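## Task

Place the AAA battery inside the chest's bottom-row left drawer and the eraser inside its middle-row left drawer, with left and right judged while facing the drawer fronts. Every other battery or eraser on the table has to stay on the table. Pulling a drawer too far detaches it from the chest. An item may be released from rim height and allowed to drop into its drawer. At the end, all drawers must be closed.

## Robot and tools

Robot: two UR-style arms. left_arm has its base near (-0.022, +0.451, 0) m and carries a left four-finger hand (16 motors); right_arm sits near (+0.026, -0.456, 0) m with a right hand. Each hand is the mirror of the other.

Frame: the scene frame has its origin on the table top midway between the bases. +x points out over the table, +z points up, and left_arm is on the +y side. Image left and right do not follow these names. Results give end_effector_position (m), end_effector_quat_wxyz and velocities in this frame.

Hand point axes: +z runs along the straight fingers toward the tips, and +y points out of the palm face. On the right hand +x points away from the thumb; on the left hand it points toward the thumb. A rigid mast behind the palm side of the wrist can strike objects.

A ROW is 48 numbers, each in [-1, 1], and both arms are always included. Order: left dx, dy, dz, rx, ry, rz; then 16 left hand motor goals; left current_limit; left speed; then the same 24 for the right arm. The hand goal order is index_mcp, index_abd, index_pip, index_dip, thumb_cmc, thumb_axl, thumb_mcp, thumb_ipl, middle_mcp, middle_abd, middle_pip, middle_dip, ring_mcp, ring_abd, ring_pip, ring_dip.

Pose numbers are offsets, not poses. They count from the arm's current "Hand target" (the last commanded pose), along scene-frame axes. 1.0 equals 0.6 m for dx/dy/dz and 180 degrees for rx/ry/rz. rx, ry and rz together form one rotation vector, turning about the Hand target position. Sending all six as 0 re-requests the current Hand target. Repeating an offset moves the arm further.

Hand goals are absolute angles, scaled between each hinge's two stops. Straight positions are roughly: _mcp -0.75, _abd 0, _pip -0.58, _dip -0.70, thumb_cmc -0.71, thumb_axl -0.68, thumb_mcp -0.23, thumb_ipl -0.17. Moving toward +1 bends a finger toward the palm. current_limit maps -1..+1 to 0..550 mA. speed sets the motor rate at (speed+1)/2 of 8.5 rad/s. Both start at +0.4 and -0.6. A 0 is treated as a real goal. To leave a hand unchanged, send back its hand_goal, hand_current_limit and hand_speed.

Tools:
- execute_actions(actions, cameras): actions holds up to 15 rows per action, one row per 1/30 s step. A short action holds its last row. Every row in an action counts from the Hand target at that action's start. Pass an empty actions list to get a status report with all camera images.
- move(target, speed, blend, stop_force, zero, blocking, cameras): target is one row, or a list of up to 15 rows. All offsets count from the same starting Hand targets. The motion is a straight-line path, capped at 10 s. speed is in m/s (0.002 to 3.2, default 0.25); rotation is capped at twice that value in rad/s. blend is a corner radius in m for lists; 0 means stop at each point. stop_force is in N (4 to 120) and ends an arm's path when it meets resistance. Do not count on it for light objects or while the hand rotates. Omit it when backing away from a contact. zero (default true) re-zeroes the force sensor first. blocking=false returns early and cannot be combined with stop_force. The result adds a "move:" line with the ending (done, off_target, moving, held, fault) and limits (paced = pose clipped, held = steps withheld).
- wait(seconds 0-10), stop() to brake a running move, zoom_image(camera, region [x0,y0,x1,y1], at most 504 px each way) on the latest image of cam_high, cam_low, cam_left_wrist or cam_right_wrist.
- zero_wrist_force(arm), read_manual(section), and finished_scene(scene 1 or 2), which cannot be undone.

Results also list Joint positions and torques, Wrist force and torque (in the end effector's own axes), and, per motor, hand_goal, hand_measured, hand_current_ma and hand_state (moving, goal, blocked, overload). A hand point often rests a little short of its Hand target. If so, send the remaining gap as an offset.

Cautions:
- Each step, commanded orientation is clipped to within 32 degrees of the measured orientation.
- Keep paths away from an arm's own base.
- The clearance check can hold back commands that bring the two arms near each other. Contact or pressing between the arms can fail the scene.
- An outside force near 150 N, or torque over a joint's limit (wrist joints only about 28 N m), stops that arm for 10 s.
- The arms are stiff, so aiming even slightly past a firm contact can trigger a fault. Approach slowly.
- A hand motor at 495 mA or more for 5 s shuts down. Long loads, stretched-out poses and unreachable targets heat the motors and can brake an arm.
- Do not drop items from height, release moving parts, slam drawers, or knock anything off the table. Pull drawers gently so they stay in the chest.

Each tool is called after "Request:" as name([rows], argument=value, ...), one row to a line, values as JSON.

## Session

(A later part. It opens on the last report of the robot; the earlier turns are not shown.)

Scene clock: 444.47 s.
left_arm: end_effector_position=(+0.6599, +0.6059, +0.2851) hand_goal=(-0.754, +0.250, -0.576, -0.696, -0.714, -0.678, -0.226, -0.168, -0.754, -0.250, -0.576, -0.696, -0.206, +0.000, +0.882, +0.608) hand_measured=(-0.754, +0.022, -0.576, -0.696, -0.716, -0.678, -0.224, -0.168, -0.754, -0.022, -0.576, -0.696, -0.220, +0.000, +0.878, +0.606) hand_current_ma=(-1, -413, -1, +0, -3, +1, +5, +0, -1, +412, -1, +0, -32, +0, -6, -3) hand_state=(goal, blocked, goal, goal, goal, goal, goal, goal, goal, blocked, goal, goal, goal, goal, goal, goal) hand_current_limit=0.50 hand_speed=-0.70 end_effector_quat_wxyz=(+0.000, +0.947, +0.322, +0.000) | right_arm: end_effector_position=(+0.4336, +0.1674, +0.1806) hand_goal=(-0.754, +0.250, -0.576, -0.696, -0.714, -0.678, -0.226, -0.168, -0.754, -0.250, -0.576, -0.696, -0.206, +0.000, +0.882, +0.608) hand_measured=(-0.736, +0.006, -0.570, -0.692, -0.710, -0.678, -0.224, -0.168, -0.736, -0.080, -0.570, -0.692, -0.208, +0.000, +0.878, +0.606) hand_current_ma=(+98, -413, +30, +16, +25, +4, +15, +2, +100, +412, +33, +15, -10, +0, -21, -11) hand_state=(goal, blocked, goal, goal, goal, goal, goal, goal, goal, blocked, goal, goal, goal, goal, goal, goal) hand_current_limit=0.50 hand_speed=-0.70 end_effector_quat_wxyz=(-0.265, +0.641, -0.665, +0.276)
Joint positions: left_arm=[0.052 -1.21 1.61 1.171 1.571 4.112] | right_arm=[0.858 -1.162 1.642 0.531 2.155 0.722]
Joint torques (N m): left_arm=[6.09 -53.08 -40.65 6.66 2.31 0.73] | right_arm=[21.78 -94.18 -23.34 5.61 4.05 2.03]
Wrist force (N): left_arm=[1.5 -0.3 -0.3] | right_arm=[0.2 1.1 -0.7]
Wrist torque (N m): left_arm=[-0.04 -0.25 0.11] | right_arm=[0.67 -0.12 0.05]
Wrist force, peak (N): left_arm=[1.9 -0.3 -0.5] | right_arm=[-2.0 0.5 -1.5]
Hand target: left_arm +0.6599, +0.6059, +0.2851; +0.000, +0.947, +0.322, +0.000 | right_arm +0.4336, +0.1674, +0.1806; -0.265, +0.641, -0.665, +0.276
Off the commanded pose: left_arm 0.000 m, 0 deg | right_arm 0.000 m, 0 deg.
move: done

Request:
move([
  [0,0,0,0,0,0,-0.754,0.25,-0.576,-0.696,-0.714,-0.678,-0.226,-0.168,-0.754,-0.25,-0.576,-0.696,-0.205,0,0.883,0.609,0.5,-0.7,-0.1365,0.0051,0,0,0,0,-0.754,0.25,-0.576,-0.696,-0.714,-0.678,-0.226,-0.168,-0.754,-0.25,-0.576,-0.696,-0.205,0,0.883,0.609,0.5,-0.7],
  [0,0,0,0,0,0,-0.754,0.25,-0.576,-0.696,-0.714,-0.678,-0.226,-0.168,-0.754,-0.25,-0.576,-0.696,-0.205,0,0.883,0.609,0.5,-0.7,-0.1365,0.0051,0,0,0,0,-0.754,-0.12,-0.576,-0.696,-0.714,-0.678,-0.226,-0.168,-0.754,0.12,-0.576,-0.696,-0.205,0,0.883,0.609,0.4,-0.6],
  [0,0,0,0,0,0,-0.754,0.25,-0.576,-0.696,-0.714,-0.678,-0.226,-0.168,-0.754,-0.25,-0.576,-0.696,-0.205,0,0.883,0.609,0.5,-0.7,-0.2198,0.0081,0,0,0,0,-0.754,-0.12,-0.576,-0.696,-0.714,-0.678,-0.226,-0.168,-0.754,0.12,-0.576,-0.696,-0.205,0,0.883,0.609,0.4,-0.6],
  [-0.4,-0.1767,0.125,-0.0923,-0.178,0.2699,-0.754,0.25,-0.576,-0.696,-0.714,-0.678,-0.226,-0.168,-0.754,-0.25,-0.576,-0.696,-0.205,0,0.883,0.609,0.5,-0.7,-0.2227,-0.479,0.1,0,0,0,-0.754,-0.12,-0.576,-0.696,-0.714,-0.678,-0.226,-0.168,-0.754,0.12,-0.576,-0.696,-0.205,0,0.883,0.609,0.4,-0.6],
], speed=[0.06,0.06,0.12,0.35], cameras=["all"])

Scene clock: 466.83 s.
left_arm: end_effector_position=(+0.4199, +0.4999, +0.3601) hand_goal=(-0.754, +0.250, -0.576, -0.696, -0.714, -0.678, -0.226, -0.168, -0.754, -0.250, -0.576, -0.696, -0.206, +0.000, +0.882, +0.608) hand_measured=(-0.758, +0.022, -0.576, -0.696, -0.718, -0.678, -0.224, -0.168, -0.758, -0.022, -0.576, -0.696, -0.220, +0.000, +0.878, +0.606) hand_current_ma=(-4, -412, -1, +0, -5, +1, +5, +0, -4, +412, -1, +0, -31, +0, -4, -3) hand_state=(goal, blocked, goal, goal, goal, goal, goal, goal, goal, blocked, goal, goal, goal, goal, goal, goal) hand_current_limit=0.50 hand_speed=-0.70 end_effector_quat_wxyz=(+0.217, +0.688, +0.661, +0.208) | right_arm: end_effector_position=(+0.3000, -0.1200, +0.2406) hand_goal=(-0.754, -0.120, -0.576, -0.696, -0.714, -0.678, -0.226, -0.168, -0.754, +0.120, -0.576, -0.696, -0.206, +0.000, +0.882, +0.608) hand_measured=(-0.740, -0.118, -0.572, -0.694, -0.710, -0.678, -0.224, -0.168, -0.738, +0.118, -0.572, -0.694, -0.208, +0.000, +0.878, +0.606) hand_current_ma=(+76, +12, +20, +13, +25, +4, +15, +2, +82, -13, +24, +13, -10, +0, -21, -11) hand_state=(goal, goal, goal, goal, goal, goal, goal, goal, goal, goal, goal, goal, goal, goal, goal, goal) hand_current_limit=0.40 hand_speed=-0.60 end_effector_quat_wxyz=(-0.265, +0.641, -0.665, +0.276)
Joint positions: left_arm=[-0.699 -2.069 2.33 0.803 1.214 2.578] | right_arm=[0.593 -1.768 2.184 0.475 2 0.475]
Joint torques (N m): left_arm=[-10.43 -7.7 -30.52 4.9 -4.06 -2.5] | right_arm=[-13.04 -44.16 -25.8 5.12 -1.87 -2.08]
Wrist force (N): left_arm=[0.7 0.2 -0.6] | right_arm=[-0.3 0.4 -0.9]
Wrist torque (N m): left_arm=[0.03 -0.13 0.40] | right_arm=[0.55 0.12 0.19]
Wrist force, peak (N): left_arm=[2.8 -1.2 0.0] | right_arm=[1.5 -1.2 -1.1]
Hand target: left_arm +0.4199, +0.4999, +0.3601; +0.217, +0.688, +0.661, +0.208 | right_arm +0.3000, -0.1200, +0.2406; -0.265, +0.641, -0.665, +0.276
Off the commanded pose: left_arm 0.000 m, 0 deg | right_arm 0.000 m, 0 deg.
move: done
camera_calibration:
cam_left_wrist: T_world_to_cam=[[-0.560964, -0.743574, -0.363891, 0.706805], [-0.826933, 0.482736, 0.288354, -0.044861], [-0.0387494, 0.46267, -0.885683, 0.227431], [0, 0, 0, 1]] pos_world=[0.368208, 0.441992, 0.471567]
cam_right_wrist: T_world_to_cam=[[-0.417389, 0.773501, -0.476952, 0.367276], [-0.118537, 0.474029, 0.872494, -0.151862], [0.900964, 0.420706, -0.106166, -0.0695286], [0, 0, 0, 1]] pos_world=[0.197938, -0.18285, 0.30029]

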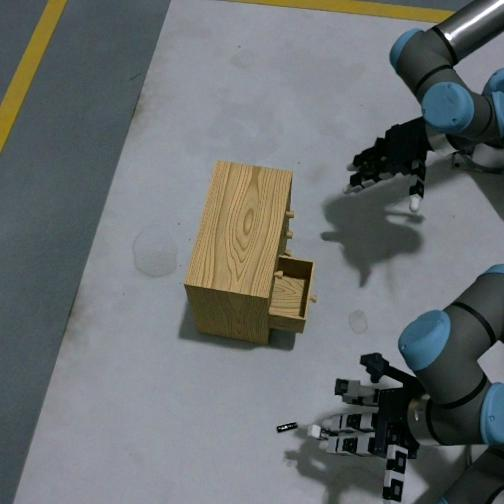

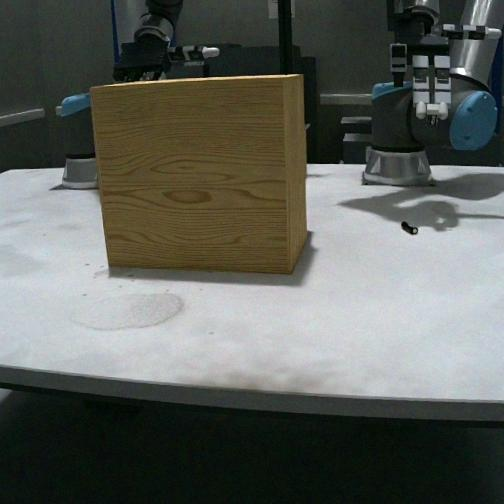

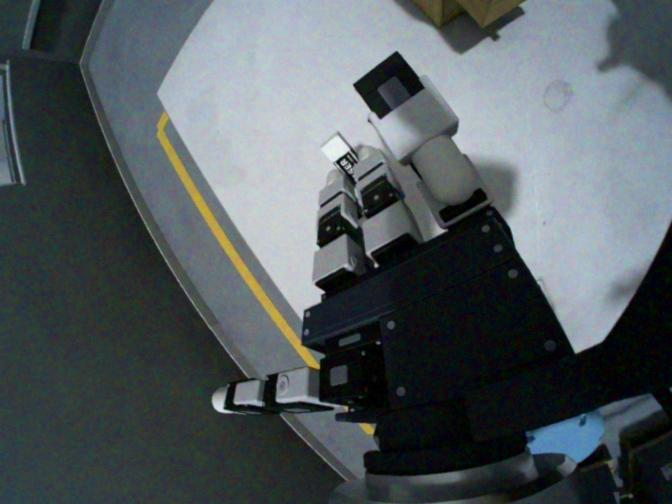

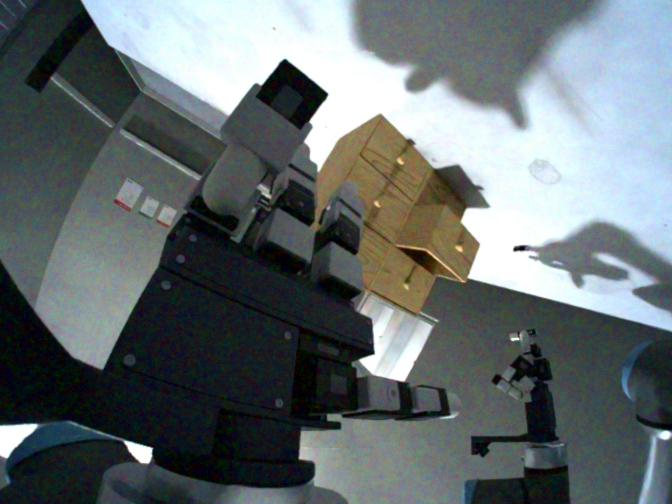

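Request:
move([
  [0.0667,-0.3333,0.1,0,0,0,-0.754,0.25,-0.576,-0.696,-0.714,-0.678,-0.226,-0.168,-0.754,-0.25,-0.576,-0.696,-0.205,0,0.883,0.609,0.5,-0.7,0,0,0,0,0,0,-0.754,-0.12,-0.576,-0.696,-0.714,-0.678,-0.226,-0.168,-0.754,0.12,-0.576,-0.696,-0.205,0,0.883,0.609,0.4,-0.6],
  [0.1333,-0.5167,0.0667,0,0,0,-0.754,0.25,-0.576,-0.696,-0.714,-0.678,-0.226,-0.168,-0.754,-0.25,-0.576,-0.696,-0.205,0,0.883,0.609,0.5,-0.7,0,0,0,0,0,0,-0.754,-0.12,-0.576,-0.696,-0.714,-0.678,-0.226,-0.168,-0.754,0.12,-0.576,-0.696,-0.205,0,0.883,0.609,0.4,-0.6],
], speed=[0.3,0.2], blend=[0.03,0], cameras=["all"])

Request:
zoom_image(camera="cam_left_wrist", region=[240, 0, 500, 200])

Scene clock: 488.23 s.
left_arm: end_effector_position=(+0.4998, +0.1900, +0.4001) hand_goal=(-0.754, +0.250, -0.576, -0.696, -0.714, -0.678, -0.226, -0.168, -0.754, -0.250, -0.576, -0.696, -0.206, +0.000, +0.882, +0.608) hand_measured=(-0.758, +0.022, -0.576, -0.696, -0.718, -0.678, -0.224, -0.168, -0.758, -0.022, -0.576, -0.696, -0.220, +0.000, +0.878, +0.606) hand_current_ma=(-5, -412, -1, +0, -5, +1, +5, +0, -5, +412, -1, +0, -31, +0, -4, -3) hand_state=(goal, blocked, goal, goal, goal, goal, goal, goal, goal, blocked, goal, goal, goal, goal, goal, goal) hand_current_limit=0.50 hand_speed=-0.70 end_effector_quat_wxyz=(+0.217, +0.688, +0.661, +0.208) | right_arm: end_effector_position=(+0.3000, -0.1200, +0.2406) hand_goal=(-0.754, -0.120, -0.576, -0.696, -0.714, -0.678, -0.226, -0.168, -0.754, +0.120, -0.576, -0.696, -0.206, +0.000, +0.882, +0.608) hand_measured=(-0.740, -0.118, -0.572, -0.694, -0.710, -0.678, -0.224, -0.168, -0.738, +0.118, -0.572, -0.694, -0.208, +0.000, +0.878, +0.606) hand_current_ma=(+76, +12, +20, +13, +25, +4, +15, +2, +82, -13, +24, +13, -10, +0, -21, -11) hand_state=(goal, goal, goal, goal, goal, goal, goal, goal, goal, goal, goal, goal, goal, goal, goal, goal) hand_current_limit=0.40 hand_speed=-0.60 end_effector_quat_wxyz=(-0.265, +0.641, -0.665, +0.276)
Joint positions: left_arm=[-1.162 -1.641 2.005 0.909 1.029 2.105] | right_arm=[0.593 -1.768 2.184 0.475 2 0.475]
Joint torques (N m): left_arm=[13.34 -19.8 -43.54 1.07 1.71 1.38] | right_arm=[-14.54 -42.26 -26.16 4.68 -2.17 -2.32]
Wrist force (N): left_arm=[0.7 0.3 0.4] | right_arm=[0.5 0.4 -1.1]
Wrist torque (N m): left_arm=[-0.01 -0.08 0.38] | right_arm=[0.57 0.02 0.24]
Wrist force, peak (N): left_arm=[2.2 -0.5 -0.3] | right_arm=[0.5 0.4 -1.5]
Hand target: left_arm +0.4998, +0.1899, +0.4001; +0.217, +0.688, +0.661, +0.208 | right_arm +0.3000, -0.1200, +0.2406; -0.265, +0.641, -0.665, +0.276
Off the commanded pose: left_arm 0.000 m, 0 deg | right_arm 0.000 m, 0 deg.
move: done
camera_calibration:
cam_left_wrist: T_world_to_cam=[[-0.560859, -0.743595, -0.36401, 0.535726], [-0.827009, 0.482663, 0.288259, 0.159388], [-0.038654, 0.462712, -0.885665, 0.409413], [0, 0, 0, 1]] pos_world=[0.448108, 0.131992, 0.511667]
cam_right_wrist: T_world_to_cam=[[-0.417389, 0.773501, -0.476952, 0.367276], [-0.118537, 0.474029, 0.872494, -0.151862], [0.900964, 0.420706, -0.106166, -0.0695286], [0, 0, 0, 1]] pos_world=[0.197938, -0.18285, 0.30029]

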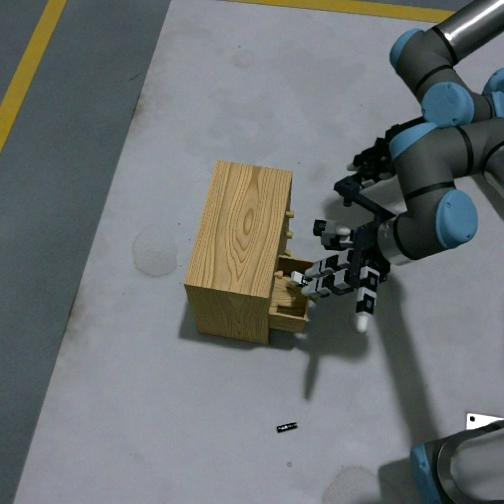

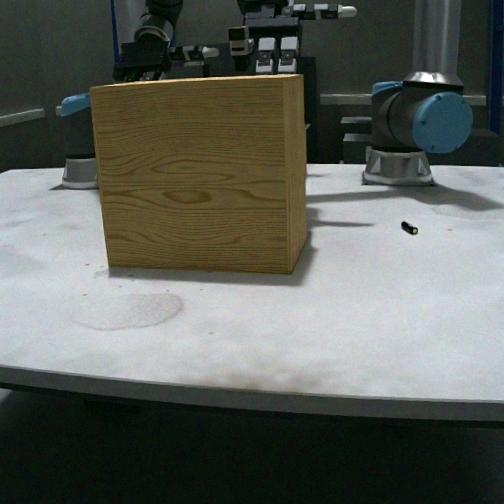

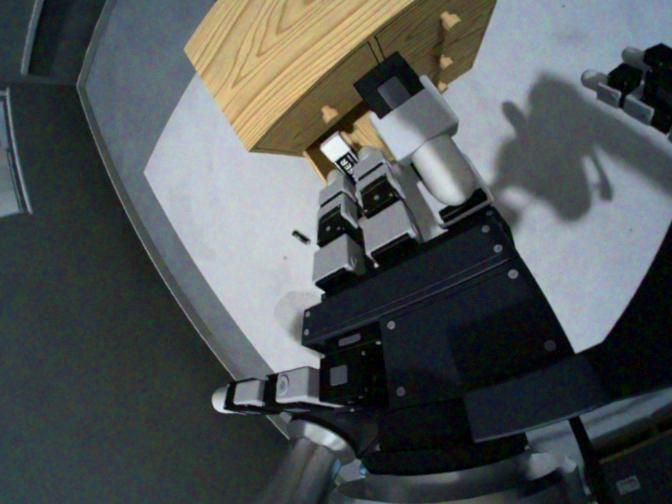

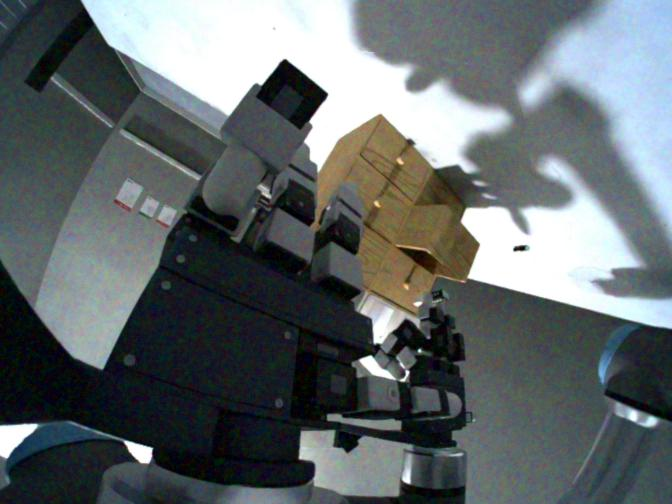

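Scaled by 1.938 from the camera's 672x504 image, which has a finer 960x720 frame.

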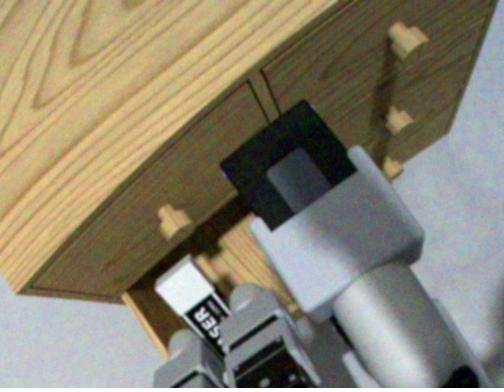

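Request:
move([
  [0.0212,-0.0232,-0.0418,0,0,0,-0.754,0.25,-0.576,-0.696,-0.714,-0.678,-0.226,-0.168,-0.754,-0.25,-0.576,-0.696,-0.205,0,0.883,0.609,0.5,-0.7,0,0,0,0,0,0,-0.754,-0.12,-0.576,-0.696,-0.714,-0.678,-0.226,-0.168,-0.754,0.12,-0.576,-0.696,-0.205,0,0.883,0.609,0.4,-0.6],
  [0.0378,-0.0232,-0.0752,0,0,0,-0.754,0.25,-0.576,-0.696,-0.714,-0.678,-0.226,-0.168,-0.754,-0.25,-0.576,-0.696,-0.205,0,0.883,0.609,0.5,-0.7,0,0,0,0,0,0,-0.754,-0.12,-0.576,-0.696,-0.714,-0.678,-0.226,-0.168,-0.754,0.12,-0.576,-0.696,-0.205,0,0.883,0.609,0.4,-0.6],
], speed=[0.08,0.05], stop_force=6, cameras=["cam_high","cam_left_wrist","cam_right_wrist"])

Request:
zoom_image(camera="cam_left_wrist", region=[240, 0, 500, 200])

Request:
zoom_image(camera="cam_right_wrist", region=[310, 110, 510, 310])

Scene clock: 516.43 s.
left_arm: end_effector_position=(+0.5059, +0.1832, +0.3877) hand_goal=(-0.754, +0.250, -0.576, -0.696, -0.714, -0.678, -0.226, -0.168, -0.754, -0.250, -0.576, -0.696, -0.206, +0.000, +0.882, +0.608) hand_measured=(-0.758, +0.022, -0.576, -0.696, -0.718, -0.678, -0.224, -0.168, -0.758, -0.022, -0.576, -0.696, -0.220, +0.000, +0.878, +0.606) hand_current_ma=(-5, -413, -1, +0, -5, +1, +5, +0, -5, +412, -1, +0, -31, +0, -4, -3) hand_state=(goal, blocked, goal, goal, goal, goal, goal, goal, goal, blocked, goal, goal, goal, goal, goal, goal) hand_current_limit=0.50 hand_speed=-0.70 end_effector_quat_wxyz=(+0.217, +0.688, +0.661, +0.208) | right_arm: end_effector_position=(+0.3000, -0.1200, +0.2406) hand_goal=(-0.754, -0.120, -0.576, -0.696, -0.714, -0.678, -0.226, -0.168, -0.754, +0.120, -0.576, -0.696, -0.206, +0.000, +0.882, +0.608) hand_measured=(-0.740, -0.118, -0.572, -0.694, -0.710, -0.678, -0.224, -0.168, -0.738, +0.118, -0.572, -0.694, -0.208, +0.000, +0.878, +0.606) hand_current_ma=(+76, +12, +20, +13, +25, +4, +15, +2, +82, -13, +24, +13, -10, +0, -21, -11) hand_state=(goal, goal, goal, goal, goal, goal, goal, goal, goal, goal, goal, goal, goal, goal, goal, goal) hand_current_limit=0.40 hand_speed=-0.60 end_effector_quat_wxyz=(-0.265, +0.641, -0.665, +0.276)
Joint positions: left_arm=[-1.155 -1.616 2.004 0.881 1.031 2.113] | right_arm=[0.593 -1.768 2.184 0.475 2 0.475]
Joint torques (N m): left_arm=[-13.13 -42.67 -27.91 6.37 -3.9 -1.81] | right_arm=[-14.95 -41.99 -26.22 4.99 -2.19 -2.26]
Wrist force (N): left_arm=[0.4 0.8 0.4] | right_arm=[0.0 -0.2 -1.3]
Wrist torque (N m): left_arm=[0.04 -0.05 0.35] | right_arm=[0.52 0.08 0.19]
Wrist force, peak (N): left_arm=[-0.7 -0.1 3.1] | right_arm=[0.4 0.9 -1.4]
Hand target: left_arm +0.5059, +0.1832, +0.3877; +0.217, +0.688, +0.661, +0.208 (not the last commanded pose) | right_arm +0.3000, -0.1200, +0.2406; -0.265, +0.641, -0.665, +0.276
Off the commanded pose: left_arm 0.037 m, 0 deg | right_arm 0.000 m, 0 deg.
move: held (left_arm; a check stopped the path); path passed 0 of 2 targets; limits=held
pose unreachable (left arm): on one or more control steps of this call, first in action 0 (counted from 0), this arm could not follow its commanded pose, so it was not sent that pose on those steps. It may still have moved: this result reports where it is.
cause: moving toward the commanded pose would bring a part of the arm too close to another arm (a part of this arm just beyond joint 3 (elbow) and a part of the right arm just beyond its joint 4 (wrist 1), at the place that arm is still heading or pushing toward).
camera_calibration:
cam_left_wrist: T_world_to_cam=[[-0.560856, -0.743613, -0.363978, 0.529488], [-0.827001, 0.482563, 0.288448, 0.171253], [-0.0388519, 0.462788, -0.885617, 0.401915], [0, 0, 0, 1]] pos_world=[0.454208, 0.125093, 0.499267]
cam_right_wrist: T_world_to_cam=[[-0.417389, 0.773501, -0.476952, 0.367276], [-0.118537, 0.474029, 0.872494, -0.151862], [0.900964, 0.420706, -0.106166, -0.0695286], [0, 0, 0, 1]] pos_world=[0.197938, -0.18285, 0.30029]
Images, in order (width x height): cam_high 504x504, cam_left_wrist 672x504, cam_right_wrist 672x504.

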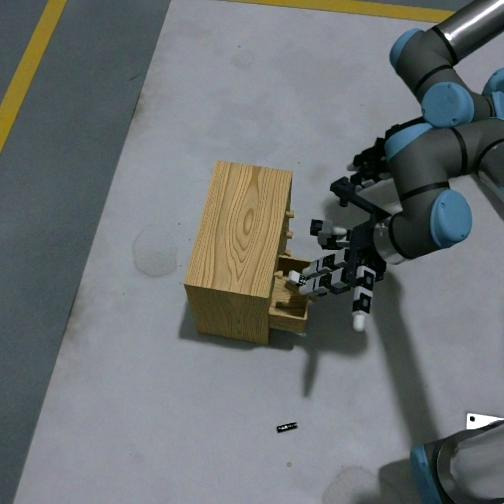

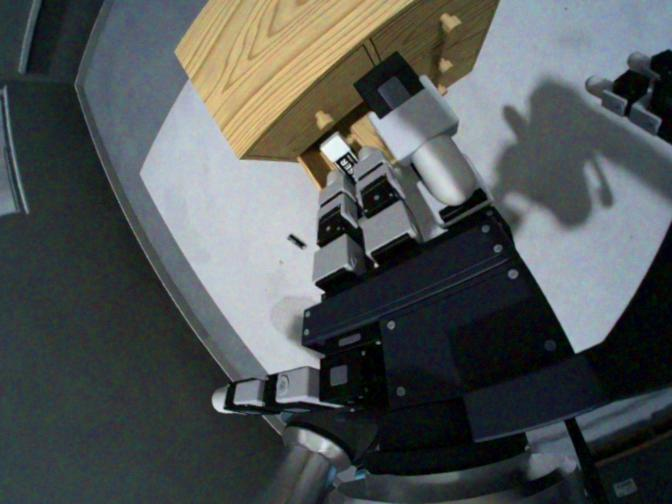

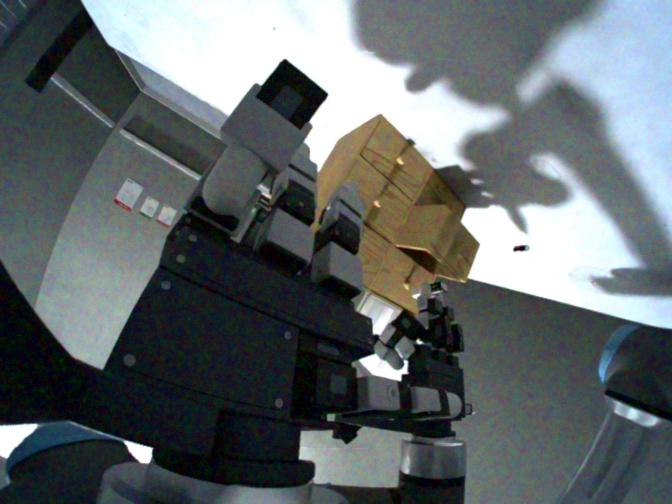

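Scaled by 1.938 from the camera's 672x504 image, which has a finer 960x720 frame.

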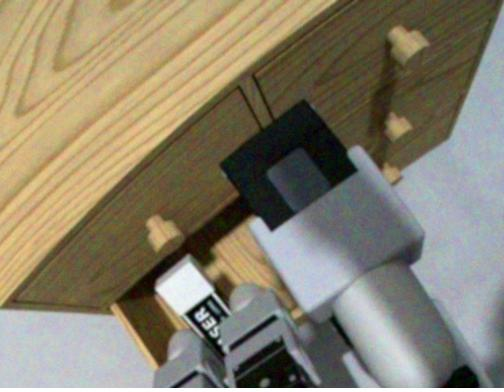

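Scaled by 2.520 from the camera's 672x504 image, which has a finer 960x720 frame.

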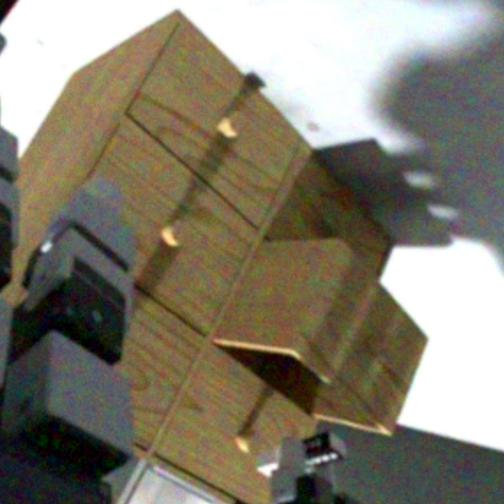

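Request:
move([
  [0,0,0,0,0,0,-0.754,0.25,-0.576,-0.696,-0.714,-0.678,-0.226,-0.168,-0.754,-0.25,-0.576,-0.696,-0.205,0,0.883,0.609,0.5,-0.7,0.1667,-0.4667,0.0167,0,0,0,-0.754,-0.12,-0.576,-0.696,-0.714,-0.678,-0.226,-0.168,-0.754,0.12,-0.576,-0.696,-0.205,0,0.883,0.609,0.4,-0.6],
  [0.0127,-0.012,-0.0212,0,0,0,-0.754,0.25,-0.576,-0.696,-0.714,-0.678,-0.226,-0.168,-0.754,-0.25,-0.576,-0.696,-0.205,0,0.883,0.609,0.5,-0.7,0.1667,-0.4667,0.0167,0,0,0,-0.754,-0.12,-0.576,-0.696,-0.714,-0.678,-0.226,-0.168,-0.754,0.12,-0.576,-0.696,-0.205,0,0.883,0.609,0.4,-0.6],
  [0.0293,-0.012,-0.0545,0,0,0,-0.754,0.25,-0.576,-0.696,-0.714,-0.678,-0.226,-0.168,-0.754,-0.25,-0.576,-0.696,-0.205,0,0.883,0.609,0.5,-0.7,0.1667,-0.4667,0.0167,0,0,0,-0.754,-0.12,-0.576,-0.696,-0.714,-0.678,-0.226,-0.168,-0.754,0.12,-0.576,-0.696,-0.205,0,0.883,0.609,0.4,-0.6],
], speed=[0.25,0.08,0.05], cameras=["cam_high","cam_left_wrist","cam_right_wrist"])

Request:
zoom_image(camera="cam_left_wrist", region=[240, 0, 500, 200])

Scene clock: 528.13 s.
left_arm: end_effector_position=(+0.5234, +0.1760, +0.3551) hand_goal=(-0.754, +0.250, -0.576, -0.696, -0.714, -0.678, -0.226, -0.168, -0.754, -0.250, -0.576, -0.696, -0.206, +0.000, +0.882, +0.608) hand_measured=(-0.758, +0.022, -0.576, -0.696, -0.718, -0.678, -0.224, -0.168, -0.758, -0.022, -0.576, -0.696, -0.220, +0.000, +0.878, +0.606) hand_current_ma=(-5, -413, -1, +0, -5, +1, +5, +0, -5, +412, -1, +0, -31, +0, -4, -3) hand_state=(goal, blocked, goal, goal, goal, goal, goal, goal, goal, blocked, goal, goal, goal, goal, goal, goal) hand_current_limit=0.50 hand_speed=-0.70 end_effector_quat_wxyz=(+0.217, +0.688, +0.661, +0.208) | right_arm: end_effector_position=(+0.4000, -0.4000, +0.2506) hand_goal=(-0.754, -0.120, -0.576, -0.696, -0.714, -0.678, -0.226, -0.168, -0.754, +0.120, -0.576, -0.696, -0.206, +0.000, +0.882, +0.608) hand_measured=(-0.740, -0.118, -0.572, -0.694, -0.710, -0.678, -0.224, -0.168, -0.738, +0.118, -0.572, -0.694, -0.208, +0.000, +0.878, +0.606) hand_current_ma=(+76, +12, +20, +13, +25, +4, +15, +2, +82, -12, +24, +13, -10, +0, -21, -11) hand_state=(goal, goal, goal, goal, goal, goal, goal, goal, goal, goal, goal, goal, goal, goal, goal, goal) hand_current_limit=0.40 hand_speed=-0.60 end_effector_quat_wxyz=(-0.265, +0.641, -0.665, +0.276)
Joint positions: left_arm=[-1.122 -1.563 2.011 0.803 1.041 2.149] | right_arm=[-0.584 -2.004 2.313 0.556 1.194 -0.408]
Joint torques (N m): left_arm=[15.18 -21.47 -27.02 0.77 1.82 3.49] | right_arm=[-13.26 10 -26.93 5.07 -3.83 -2.04]
Wrist force (N): left_arm=[0.7 0.0 0.0] | right_arm=[0.9 0.0 -0.8]
Wrist torque (N m): left_arm=[-0.01 -0.10 0.07] | right_arm=[0.67 0.04 0.07]
Wrist force, peak (N): left_arm=[1.3 0.5 -0.7] | right_arm=[2.2 -0.6 -0.6]
Hand target: left_arm +0.5235, +0.1760, +0.3550; +0.217, +0.688, +0.661, +0.208 | right_arm +0.4000, -0.4000, +0.2506; -0.265, +0.641, -0.665, +0.276
Off the commanded pose: left_arm 0.000 m, 0 deg | right_arm 0.000 m, 0 deg.
move: done
camera_calibration:
cam_left_wrist: T_world_to_cam=[[-0.560856, -0.743613, -0.363978, 0.522214], [-0.827001, 0.482563, 0.288448, 0.198637], [-0.0388519, 0.462788, -0.885617, 0.377014], [0, 0, 0, 1]] pos_world=[0.471808, 0.117993, 0.466667]
cam_right_wrist: T_world_to_cam=[[-0.417389, 0.773501, -0.476952, 0.630364], [-0.118537, 0.474029, 0.872494, -0.0160052], [0.900964, 0.420706, -0.106166, -0.0407657], [0, 0, 0, 1]] pos_world=[0.297938, -0.46285, 0.31029]
Images, in order (width x height): cam_high 504x504, cam_left_wrist 672x504, cam_right_wrist 672x504.

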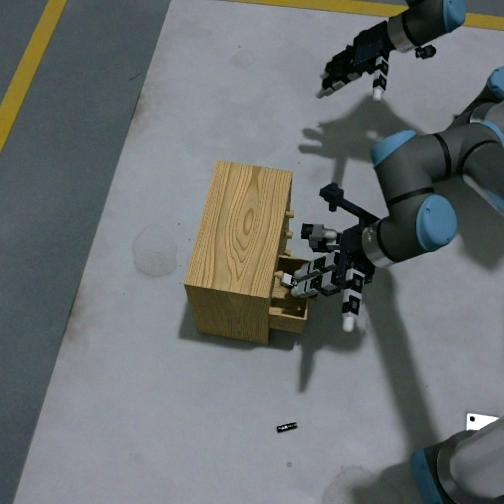

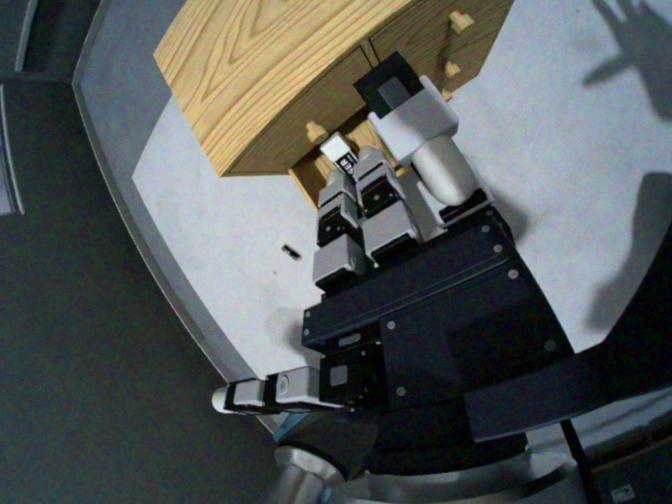

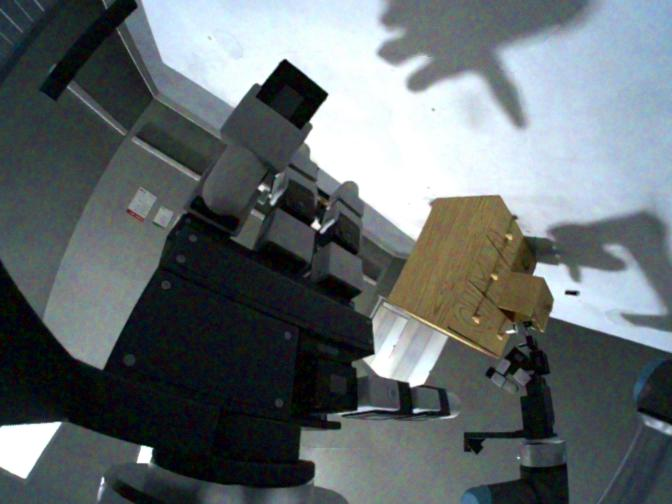

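Scaled by 1.938 from the camera's 672x504 image, which has a finer 960x720 frame.

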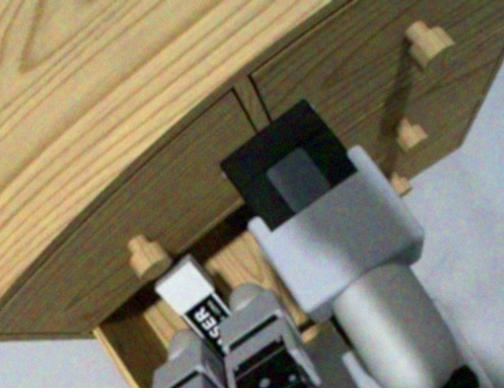

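Request:
zoom_image(camera="cam_right_wrist", region=[450, 220, 570, 340])

Request:
zoom_image(camera="cam_high", region=[230, 210, 370, 350])

Scaled by 4.200 from the camera's 672x504 image, which has a finer 960x720 frame.

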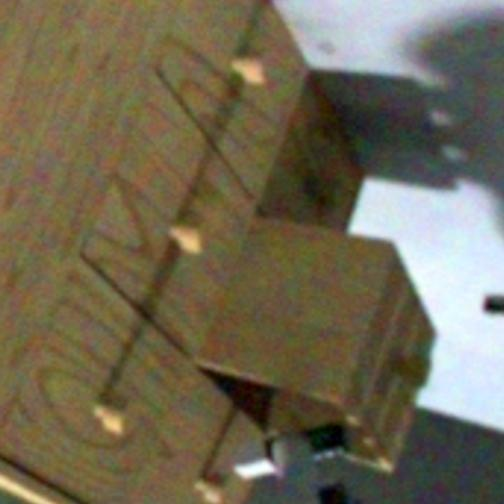

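Scaled by 3.600.

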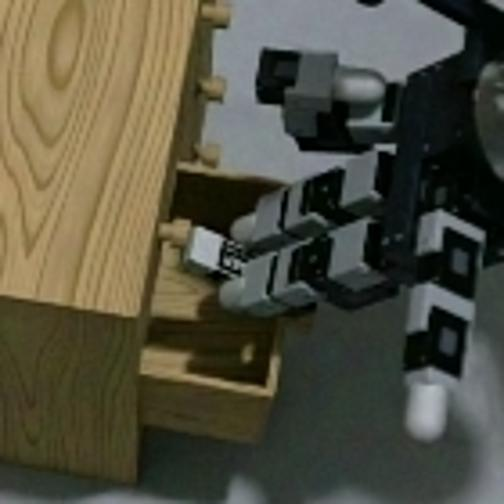

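Request:
move([
  [0.0167,0,-0.0417,0,0,0,-0.754,0.25,-0.576,-0.696,-0.714,-0.678,-0.226,-0.168,-0.754,-0.25,-0.576,-0.696,-0.205,0,0.883,0.609,0.5,-0.7,0,0,0,0,0,0,-0.754,-0.12,-0.576,-0.696,-0.714,-0.678,-0.226,-0.168,-0.754,0.12,-0.576,-0.696,-0.205,0,0.883,0.609,0.4,-0.6],
  [0.0167,0,-0.0717,0,0,0,-0.754,0.25,-0.576,-0.696,-0.714,-0.678,-0.226,-0.168,-0.754,-0.25,-0.576,-0.696,-0.205,0,0.883,0.609,0.5,-0.7,0,0,0,0,0,0,-0.754,-0.12,-0.576,-0.696,-0.714,-0.678,-0.226,-0.168,-0.754,0.12,-0.576,-0.696,-0.205,0,0.883,0.609,0.4,-0.6],
], speed=0.05, stop_force=6, cameras=["cam_high","cam_left_wrist","cam_right_wrist"])

Request:
zoom_image(camera="cam_high", region=[230, 210, 370, 350])

Request:
zoom_image(camera="cam_left_wrist", region=[240, 0, 500, 200])

Scene clock: 546.03 s.
left_arm: end_effector_position=(+0.5335, +0.1760, +0.3120) hand_goal=(-0.754, +0.250, -0.576, -0.696, -0.714, -0.678, -0.226, -0.168, -0.754, -0.250, -0.576, -0.696, -0.206, +0.000, +0.882, +0.608) hand_measured=(-0.722, +0.022, -0.564, -0.696, -0.718, -0.678, -0.224, -0.168, -0.722, -0.022, -0.564, -0.696, -0.220, +0.000, +0.878, +0.606) hand_current_ma=(+89, -412, +22, +0, -5, +1, +5, +0, +86, +412, +24, +0, -31, +0, -4, -3) hand_state=(blocked, blocked, goal, goal, goal, goal, goal, goal, blocked, blocked, goal, goal, goal, goal, goal, goal) hand_current_limit=0.50 hand_speed=-0.70 end_effector_quat_wxyz=(+0.217, +0.688, +0.661, +0.208) | right_arm: end_effector_position=(+0.4000, -0.4000, +0.2506) hand_goal=(-0.754, -0.120, -0.576, -0.696, -0.714, -0.678, -0.226, -0.168, -0.754, +0.120, -0.576, -0.696, -0.206, +0.000, +0.882, +0.608) hand_measured=(-0.740, -0.118, -0.572, -0.694, -0.710, -0.678, -0.224, -0.168, -0.738, +0.118, -0.572, -0.694, -0.208, +0.000, +0.878, +0.606) hand_current_ma=(+76, +12, +20, +13, +25, +4, +15, +2, +82, -12, +24, +13, -10, +0, -21, -11) hand_state=(goal, goal, goal, goal, goal, goal, goal, goal, goal, goal, goal, goal, goal, goal, goal, goal) hand_current_limit=0.40 hand_speed=-0.60 end_effector_quat_wxyz=(-0.265, +0.641, -0.665, +0.276)
Joint positions: left_arm=[-1.1 -1.515 2.043 0.711 1.048 2.173] | right_arm=[-0.584 -2.004 2.313 0.556 1.194 -0.408]
Joint torques (N m): left_arm=[7.85 -22.76 -21.41 0.76 0.93 2.63] | right_arm=[-13.17 9.06 -28.07 4.93 -3.45 -2.23]
Wrist force (N): left_arm=[0.8 6.5 -1.9] | right_arm=[1.0 0.6 -0.4]
Wrist torque (N m): left_arm=[-0.27 -0.12 0.07] | right_arm=[0.72 0.03 0.08]
Wrist force, peak (N): left_arm=[0.6 6.8 -1.9] | right_arm=[1.2 0.7 -1.0]
Hand target: left_arm +0.5335, +0.1760, +0.3120; +0.217, +0.688, +0.661, +0.208 | right_arm +0.4000, -0.4000, +0.2506; -0.265, +0.641, -0.665, +0.276
Off the commanded pose: left_arm 0.000 m, 0 deg | right_arm 0.000 m, 0 deg.
move: done
camera_calibration:
cam_left_wrist: T_world_to_cam=[[-0.560856, -0.743613, -0.363978, 0.512135], [-0.827001, 0.482563, 0.288448, 0.219339], [-0.0388519, 0.462788, -0.885617, 0.339232], [0, 0, 0, 1]] pos_world=[0.481808, 0.117993, 0.423567]
cam_right_wrist: T_world_to_cam=[[-0.417389, 0.773501, -0.476952, 0.630364], [-0.118537, 0.474029, 0.872494, -0.0160052], [0.900964, 0.420706, -0.106166, -0.0407657], [0, 0, 0, 1]] pos_world=[0.297938, -0.46285, 0.31029]
Images, in order (width x height): cam_high 504x504, cam_left_wrist 672x504, cam_right_wrist 672x504.

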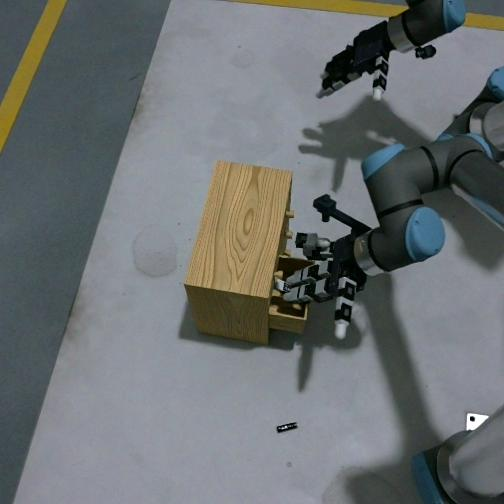

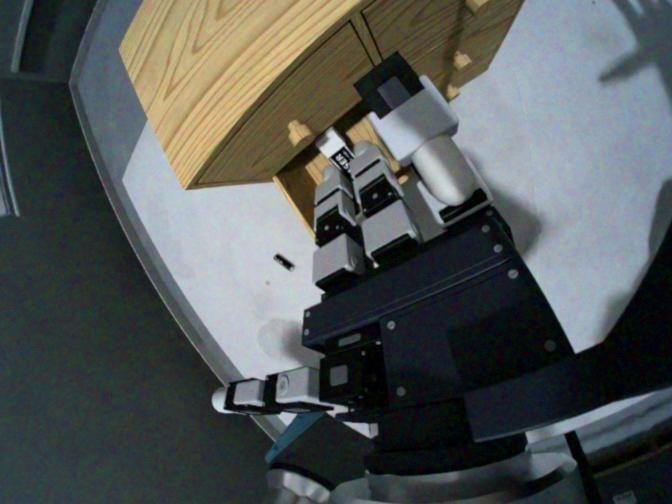

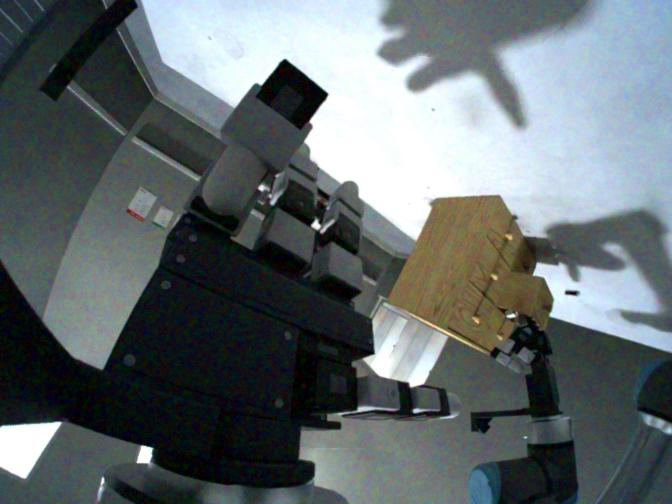

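Scaled by 3.600.

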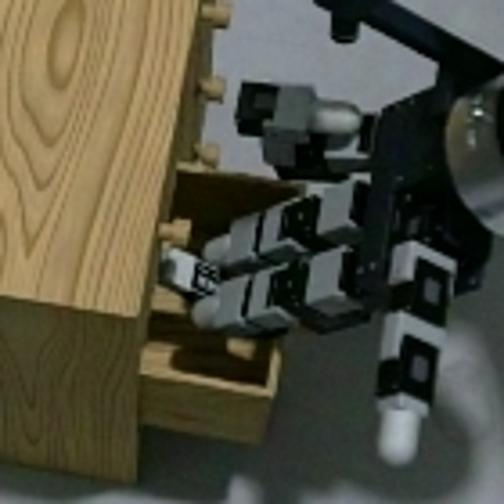

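Scaled by 1.938 from the camera's 672x504 image, which has a finer 960x720 frame.

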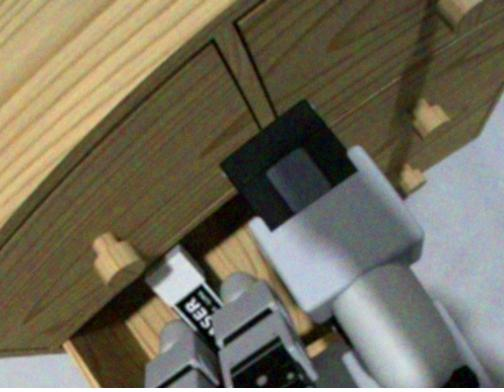

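Request:
move(target=[0,0,0,0,0,0,-0.754,-0.03,-0.576,-0.696,-0.714,-0.678,-0.226,-0.168,-0.754,0.03,-0.576,-0.696,-0.205,0,0.883,0.609,0.4,-0.7,0,0,0,0,0,0,-0.754,-0.12,-0.576,-0.696,-0.714,-0.678,-0.226,-0.168,-0.754,0.12,-0.576,-0.696,-0.205,0,0.883,0.609,0.4,-0.6], speed=0.1, cameras=["cam_high","cam_left_wrist"])

Scene clock: 565.13 s.
left_arm: end_effector_position=(+0.5335, +0.1760, +0.3120) hand_goal=(-0.754, -0.030, -0.576, -0.696, -0.714, -0.678, -0.226, -0.168, -0.754, +0.030, -0.576, -0.696, -0.206, +0.000, +0.882, +0.608) hand_measured=(-0.722, -0.014, -0.562, -0.696, -0.718, -0.678, -0.224, -0.168, -0.722, +0.014, -0.562, -0.696, -0.220, +0.000, +0.878, +0.606) hand_current_ma=(+89, +28, +26, +0, -5, +1, +5, +0, +86, -28, +27, +0, -31, +0, -4, -3) hand_state=(blocked, goal, goal, goal, goal, goal, goal, goal, blocked, goal, goal, goal, goal, goal, goal, goal) hand_current_limit=0.40 hand_speed=-0.70 end_effector_quat_wxyz=(+0.217, +0.688, +0.661, +0.208) | right_arm: end_effector_position=(+0.4000, -0.4000, +0.2506) hand_goal=(-0.754, -0.120, -0.576, -0.696, -0.714, -0.678, -0.226, -0.168, -0.754, +0.120, -0.576, -0.696, -0.206, +0.000, +0.882, +0.608) hand_measured=(-0.740, -0.118, -0.572, -0.694, -0.710, -0.678, -0.224, -0.168, -0.738, +0.118, -0.572, -0.694, -0.208, +0.000, +0.878, +0.606) hand_current_ma=(+76, +12, +20, +13, +25, +4, +15, +2, +82, -12, +24, +13, -10, +0, -21, -11) hand_state=(goal, goal, goal, goal, goal, goal, goal, goal, goal, goal, goal, goal, goal, goal, goal, goal) hand_current_limit=0.40 hand_speed=-0.60 end_effector_quat_wxyz=(-0.265, +0.641, -0.665, +0.276)
Joint positions: left_arm=[-1.1 -1.515 2.043 0.711 1.048 2.173] | right_arm=[-0.584 -2.004 2.313 0.556 1.194 -0.408]
Joint torques (N m): left_arm=[9.48 -23.42 -24.13 1.04 -0.24 2.46] | right_arm=[-13.65 9.89 -27.93 4.63 -3.59 -2.16]
Wrist force (N): left_arm=[0.3 5.2 -0.7] | right_arm=[0.8 0.0 -0.3]
Wrist torque (N m): left_arm=[-0.21 -0.08 0.02] | right_arm=[0.63 0.05 0.06]
Wrist force, peak (N): left_arm=[0.7 7.1 -2.0] | right_arm=[1.3 0.1 -1.1]
Hand target: left_arm +0.5335, +0.1760, +0.3120; +0.217, +0.688, +0.661, +0.208 | right_arm +0.4000, -0.4000, +0.2506; -0.265, +0.641, -0.665, +0.276
Off the commanded pose: left_arm 0.000 m, 0 deg | right_arm 0.000 m, 0 deg.
move: done
camera_calibration:
cam_left_wrist: T_world_to_cam=[[-0.560856, -0.743613, -0.363978, 0.512135], [-0.827001, 0.482563, 0.288448, 0.219339], [-0.0388519, 0.462788, -0.885617, 0.339232], [0, 0, 0, 1]] pos_world=[0.481808, 0.117993, 0.423567]
Images, in order (width x height): cam_high 504x504, cam_left_wrist 672x504.

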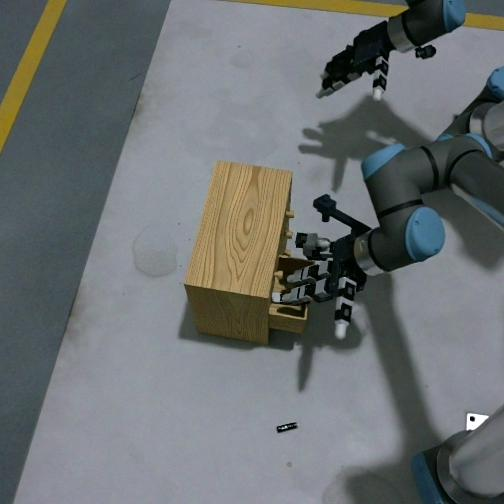

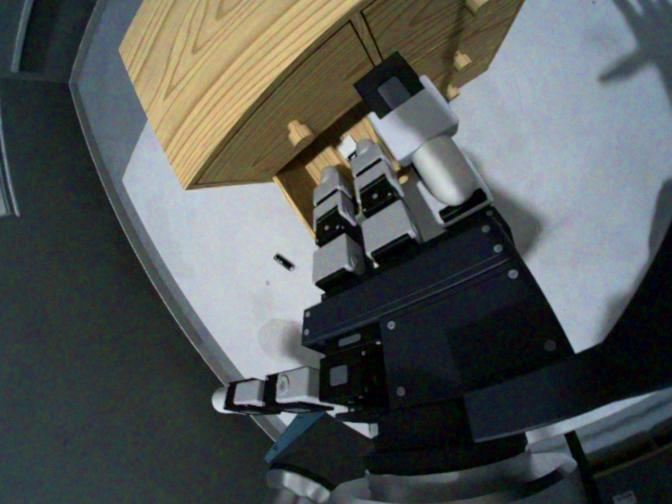

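Request:
move([
  [-0.0167,0,0.0717,0,0,0,-0.754,-0.03,-0.576,-0.696,-0.714,-0.678,-0.226,-0.168,-0.754,0.03,-0.576,-0.696,-0.205,0,0.883,0.609,0.4,-0.7,0,0,0,0,0,0,-0.754,-0.12,-0.576,-0.696,-0.714,-0.678,-0.226,-0.168,-0.754,0.12,-0.576,-0.696,-0.205,0,0.883,0.609,0.4,-0.6],
  [-0.0558,0.0233,0.1467,0,0,0,-0.754,-0.03,-0.576,-0.696,-0.714,-0.678,-0.226,-0.168,-0.754,0.03,-0.576,-0.696,-0.205,0,0.883,0.609,0.4,-0.7,0,0,0,0,0,0,-0.754,-0.12,-0.576,-0.696,-0.714,-0.678,-0.226,-0.168,-0.754,0.12,-0.576,-0.696,-0.205,0,0.883,0.609,0.4,-0.6],
  [-0.1892,0.54,0.08,0,0,0,-0.754,-0.03,-0.576,-0.696,-0.714,-0.678,-0.226,-0.168,-0.754,0.03,-0.576,-0.696,-0.205,0,0.883,0.609,0.4,-0.7,0,0,0,0,0,0,-0.754,-0.12,-0.576,-0.696,-0.714,-0.678,-0.226,-0.168,-0.754,0.12,-0.576,-0.696,-0.205,0,0.883,0.609,0.4,-0.6],
], speed=[0.06,0.15,0.3], blend=[0.01,0.03,0], cameras=["cam_high","cam_left_wrist"])

Request:
zoom_image(camera="cam_high", region=[170, 150, 340, 350])

Scene clock: 579.13 s.
left_arm: end_effector_position=(+0.4200, +0.4999, +0.3600) hand_goal=(-0.754, -0.030, -0.576, -0.696, -0.714, -0.678, -0.226, -0.168, -0.754, +0.030, -0.576, -0.696, -0.206, +0.000, +0.882, +0.608) hand_measured=(-0.756, -0.028, -0.574, -0.696, -0.718, -0.678, -0.224, -0.168, -0.756, +0.028, -0.574, -0.696, -0.220, +0.000, +0.880, +0.606) hand_current_ma=(-4, +2, +1, +0, -5, +1, +5, +0, -4, -3, +1, +0, -31, +0, -4, -3) hand_state=(goal, goal, goal, goal, goal, goal, goal, goal, goal, goal, goal, goal, goal, goal, goal, goal) hand_current_limit=0.40 hand_speed=-0.70 end_effector_quat_wxyz=(+0.217, +0.688, +0.661, +0.208) | right_arm: end_effector_position=(+0.4000, -0.4000, +0.2506) hand_goal=(-0.754, -0.120, -0.576, -0.696, -0.714, -0.678, -0.226, -0.168, -0.754, +0.120, -0.576, -0.696, -0.206, +0.000, +0.882, +0.608) hand_measured=(-0.740, -0.118, -0.572, -0.694, -0.710, -0.678, -0.224, -0.168, -0.738, +0.118, -0.572, -0.694, -0.208, +0.000, +0.878, +0.606) hand_current_ma=(+76, +12, +20, +13, +25, +4, +15, +2, +82, -12, +24, +13, -10, +0, -21, -11) hand_state=(goal, goal, goal, goal, goal, goal, goal, goal, goal, goal, goal, goal, goal, goal, goal, goal) hand_current_limit=0.40 hand_speed=-0.60 end_effector_quat_wxyz=(-0.265, +0.641, -0.665, +0.276)
Joint positions: left_arm=[-0.699 -2.069 2.33 0.803 1.214 2.578] | right_arm=[-0.584 -2.004 2.313 0.556 1.194 -0.408]
Joint torques (N m): left_arm=[8.64 14.62 -44.88 -0.04 2.18 2.85] | right_arm=[-13.45 9.25 -28.36 4.83 -3.75 -2.04]
Wrist force (N): left_arm=[0.7 0.5 -0.9] | right_arm=[0.8 0.4 -0.7]
Wrist torque (N m): left_arm=[0.06 -0.15 0.05] | right_arm=[0.71 0.04 0.07]
Wrist force, peak (N): left_arm=[0.6 5.4 -0.9] | right_arm=[1.3 0.5 -1.0]
Hand target: left_arm +0.4200, +0.5000, +0.3600; +0.217, +0.688, +0.661, +0.208 | right_arm +0.4000, -0.4000, +0.2506; -0.265, +0.641, -0.665, +0.276
Off the commanded pose: left_arm 0.000 m, 0 deg | right_arm 0.000 m, 0 deg.
move: done; blend cut to 0.0263 m at target 2
camera_calibration:
cam_left_wrist: T_world_to_cam=[[-0.560826, -0.743631, -0.363988, 0.706806], [-0.827021, 0.482536, 0.288435, -0.0446475], [-0.0388521, 0.462788, -0.885617, 0.227435], [0, 0, 0, 1]] pos_world=[0.368308, 0.441893, 0.471567]
Images, in order (width x height): cam_high 504x504, cam_left_wrist 672x504.

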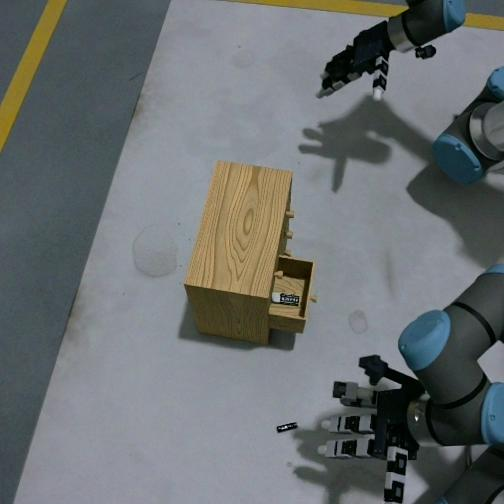

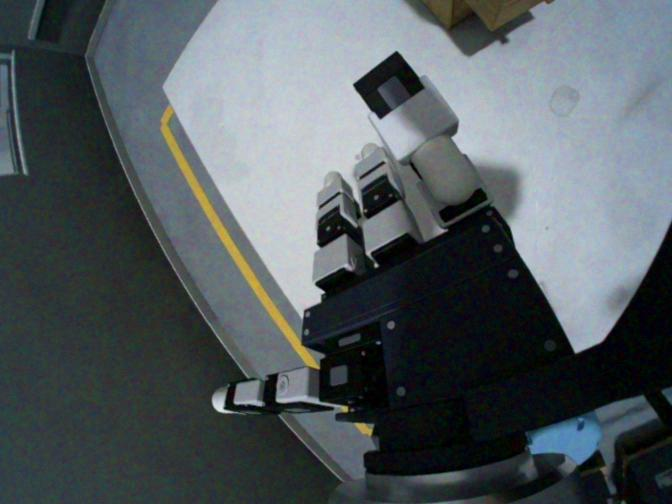

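Scaled by 2.520.

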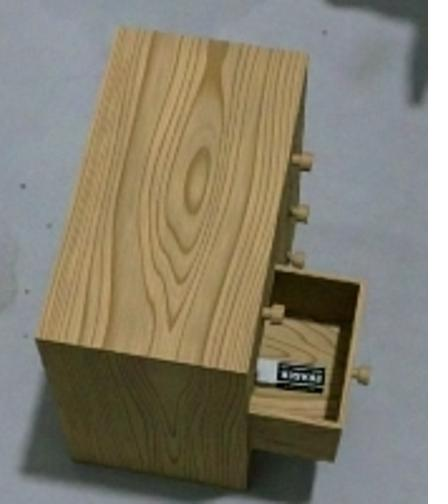

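Request:
move([
  [0,0,0,0,0,0,-0.754,-0.03,-0.576,-0.696,-0.714,-0.678,-0.226,-0.168,-0.754,0.03,-0.576,-0.696,-0.205,0,0.883,0.609,0.4,-0.7,-0.1667,0.4667,-0.0177,0,0,0,-0.754,-0.12,-0.576,-0.696,-0.714,-0.678,-0.226,-0.168,-0.754,0.12,-0.576,-0.696,-0.205,0,0.883,0.609,0.4,-0.6],
  [0,0,0,0,0,0,-0.754,-0.03,-0.576,-0.696,-0.714,-0.678,-0.226,-0.168,-0.754,0.03,-0.576,-0.696,-0.205,0,0.883,0.609,0.4,-0.7,-0.175,0.9543,-0.1167,0,0,0,-0.754,-0.12,-0.576,-0.696,-0.714,-0.678,-0.226,-0.168,-0.754,0.12,-0.576,-0.696,-0.205,0,0.883,0.609,0.4,-0.6],
  [0,0,0,0,0,0,-0.754,-0.03,-0.576,-0.696,-0.714,-0.678,-0.226,-0.168,-0.754,0.03,-0.576,-0.696,-0.205,0,0.883,0.609,0.4,-0.7,-0.1,0.9515,-0.1167,0,0,0,-0.754,-0.12,-0.576,-0.696,-0.714,-0.678,-0.226,-0.168,-0.754,0.12,-0.576,-0.696,-0.205,0,0.883,0.609,0.4,-0.6],
], speed=[0.3,0.3,0.15], blend=[0.05,0.005,0], cameras=["cam_high","cam_right_wrist"])

Scene clock: 595.20 s.
left_arm: end_effector_position=(+0.4200, +0.5000, +0.3600) hand_goal=(-0.754, -0.030, -0.576, -0.696, -0.714, -0.678, -0.226, -0.168, -0.754, +0.030, -0.576, -0.696, -0.206, +0.000, +0.882, +0.608) hand_measured=(-0.756, -0.028, -0.574, -0.696, -0.718, -0.678, -0.224, -0.168, -0.756, +0.028, -0.574, -0.696, -0.220, +0.000, +0.880, +0.606) hand_current_ma=(-4, +2, +1, +0, -5, +1, +5, +0, -4, -3, +1, +0, -31, +0, -4, -3) hand_state=(goal, goal, goal, goal, goal, goal, goal, goal, goal, goal, goal, goal, goal, goal, goal, goal) hand_current_limit=0.40 hand_speed=-0.70 end_effector_quat_wxyz=(+0.217, +0.688, +0.661, +0.208) | right_arm: end_effector_position=(+0.3400, +0.1709, +0.1806) hand_goal=(-0.754, -0.120, -0.576, -0.696, -0.714, -0.678, -0.226, -0.168, -0.754, +0.120, -0.576, -0.696, -0.206, +0.000, +0.882, +0.608) hand_measured=(-0.740, -0.118, -0.572, -0.694, -0.708, -0.678, -0.224, -0.168, -0.740, +0.118, -0.572, -0.694, -0.208, +0.000, +0.878, +0.606) hand_current_ma=(+73, +9, +20, +13, +27, +4, +15, +2, +78, -11, +23, +13, -9, +0, -21, -11) hand_state=(goal, goal, goal, goal, goal, goal, goal, goal, goal, goal, goal, goal, goal, goal, goal, goal) hand_current_limit=0.40 hand_speed=-0.60 end_effector_quat_wxyz=(-0.265, +0.641, -0.665, +0.276)
Joint positions: left_arm=[-0.699 -2.069 2.33 0.803 1.214 2.579] | right_arm=[0.979 -1.197 1.709 0.574 2.215 0.85]
Joint torques (N m): left_arm=[11.49 16.85 -45.58 -0.09 2.4 2.46] | right_arm=[-13.3 -59.18 -51.57 0.06 -1.21 -2.44]
Wrist force (N): left_arm=[0.8 0.5 -0.5] | right_arm=[0.5 0.1 -0.8]
Wrist torque (N m): left_arm=[0.02 -0.15 0.05] | right_arm=[0.60 0.03 0.05]
Wrist force, peak (N): left_arm=[1.1 0.5 -1.0] | right_arm=[2.6 0.2 -0.4]
Hand target: left_arm +0.4200, +0.5000, +0.3600; +0.217, +0.688, +0.661, +0.208 | right_arm +0.3400, +0.1709, +0.1806; -0.265, +0.641, -0.665, +0.276
Off the commanded pose: left_arm 0.000 m, 0 deg | right_arm 0.000 m, 0 deg.
move: done
camera_calibration:
cam_right_wrist: T_world_to_cam=[[-0.417389, 0.773501, -0.476952, 0.130301], [-0.118537, 0.474029, 0.872494, -0.232678], [0.900964, 0.420706, -0.106166, -0.23423], [0, 0, 0, 1]] pos_world=[0.237838, 0.10805, 0.24029]
Images, in order (width x height): cam_high 504x504, cam_right_wrist 672x504.

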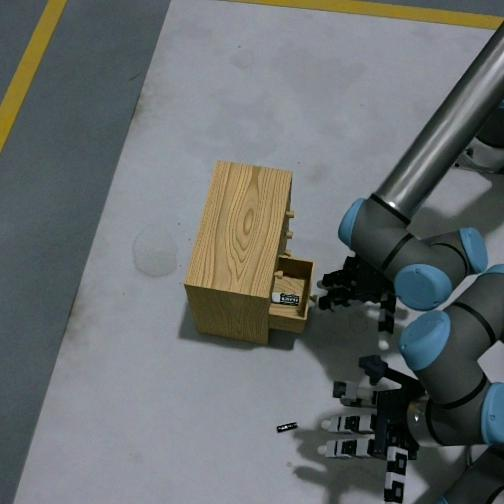

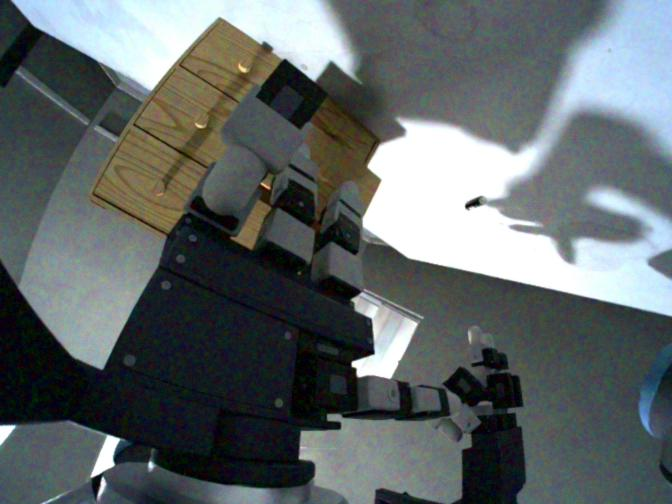

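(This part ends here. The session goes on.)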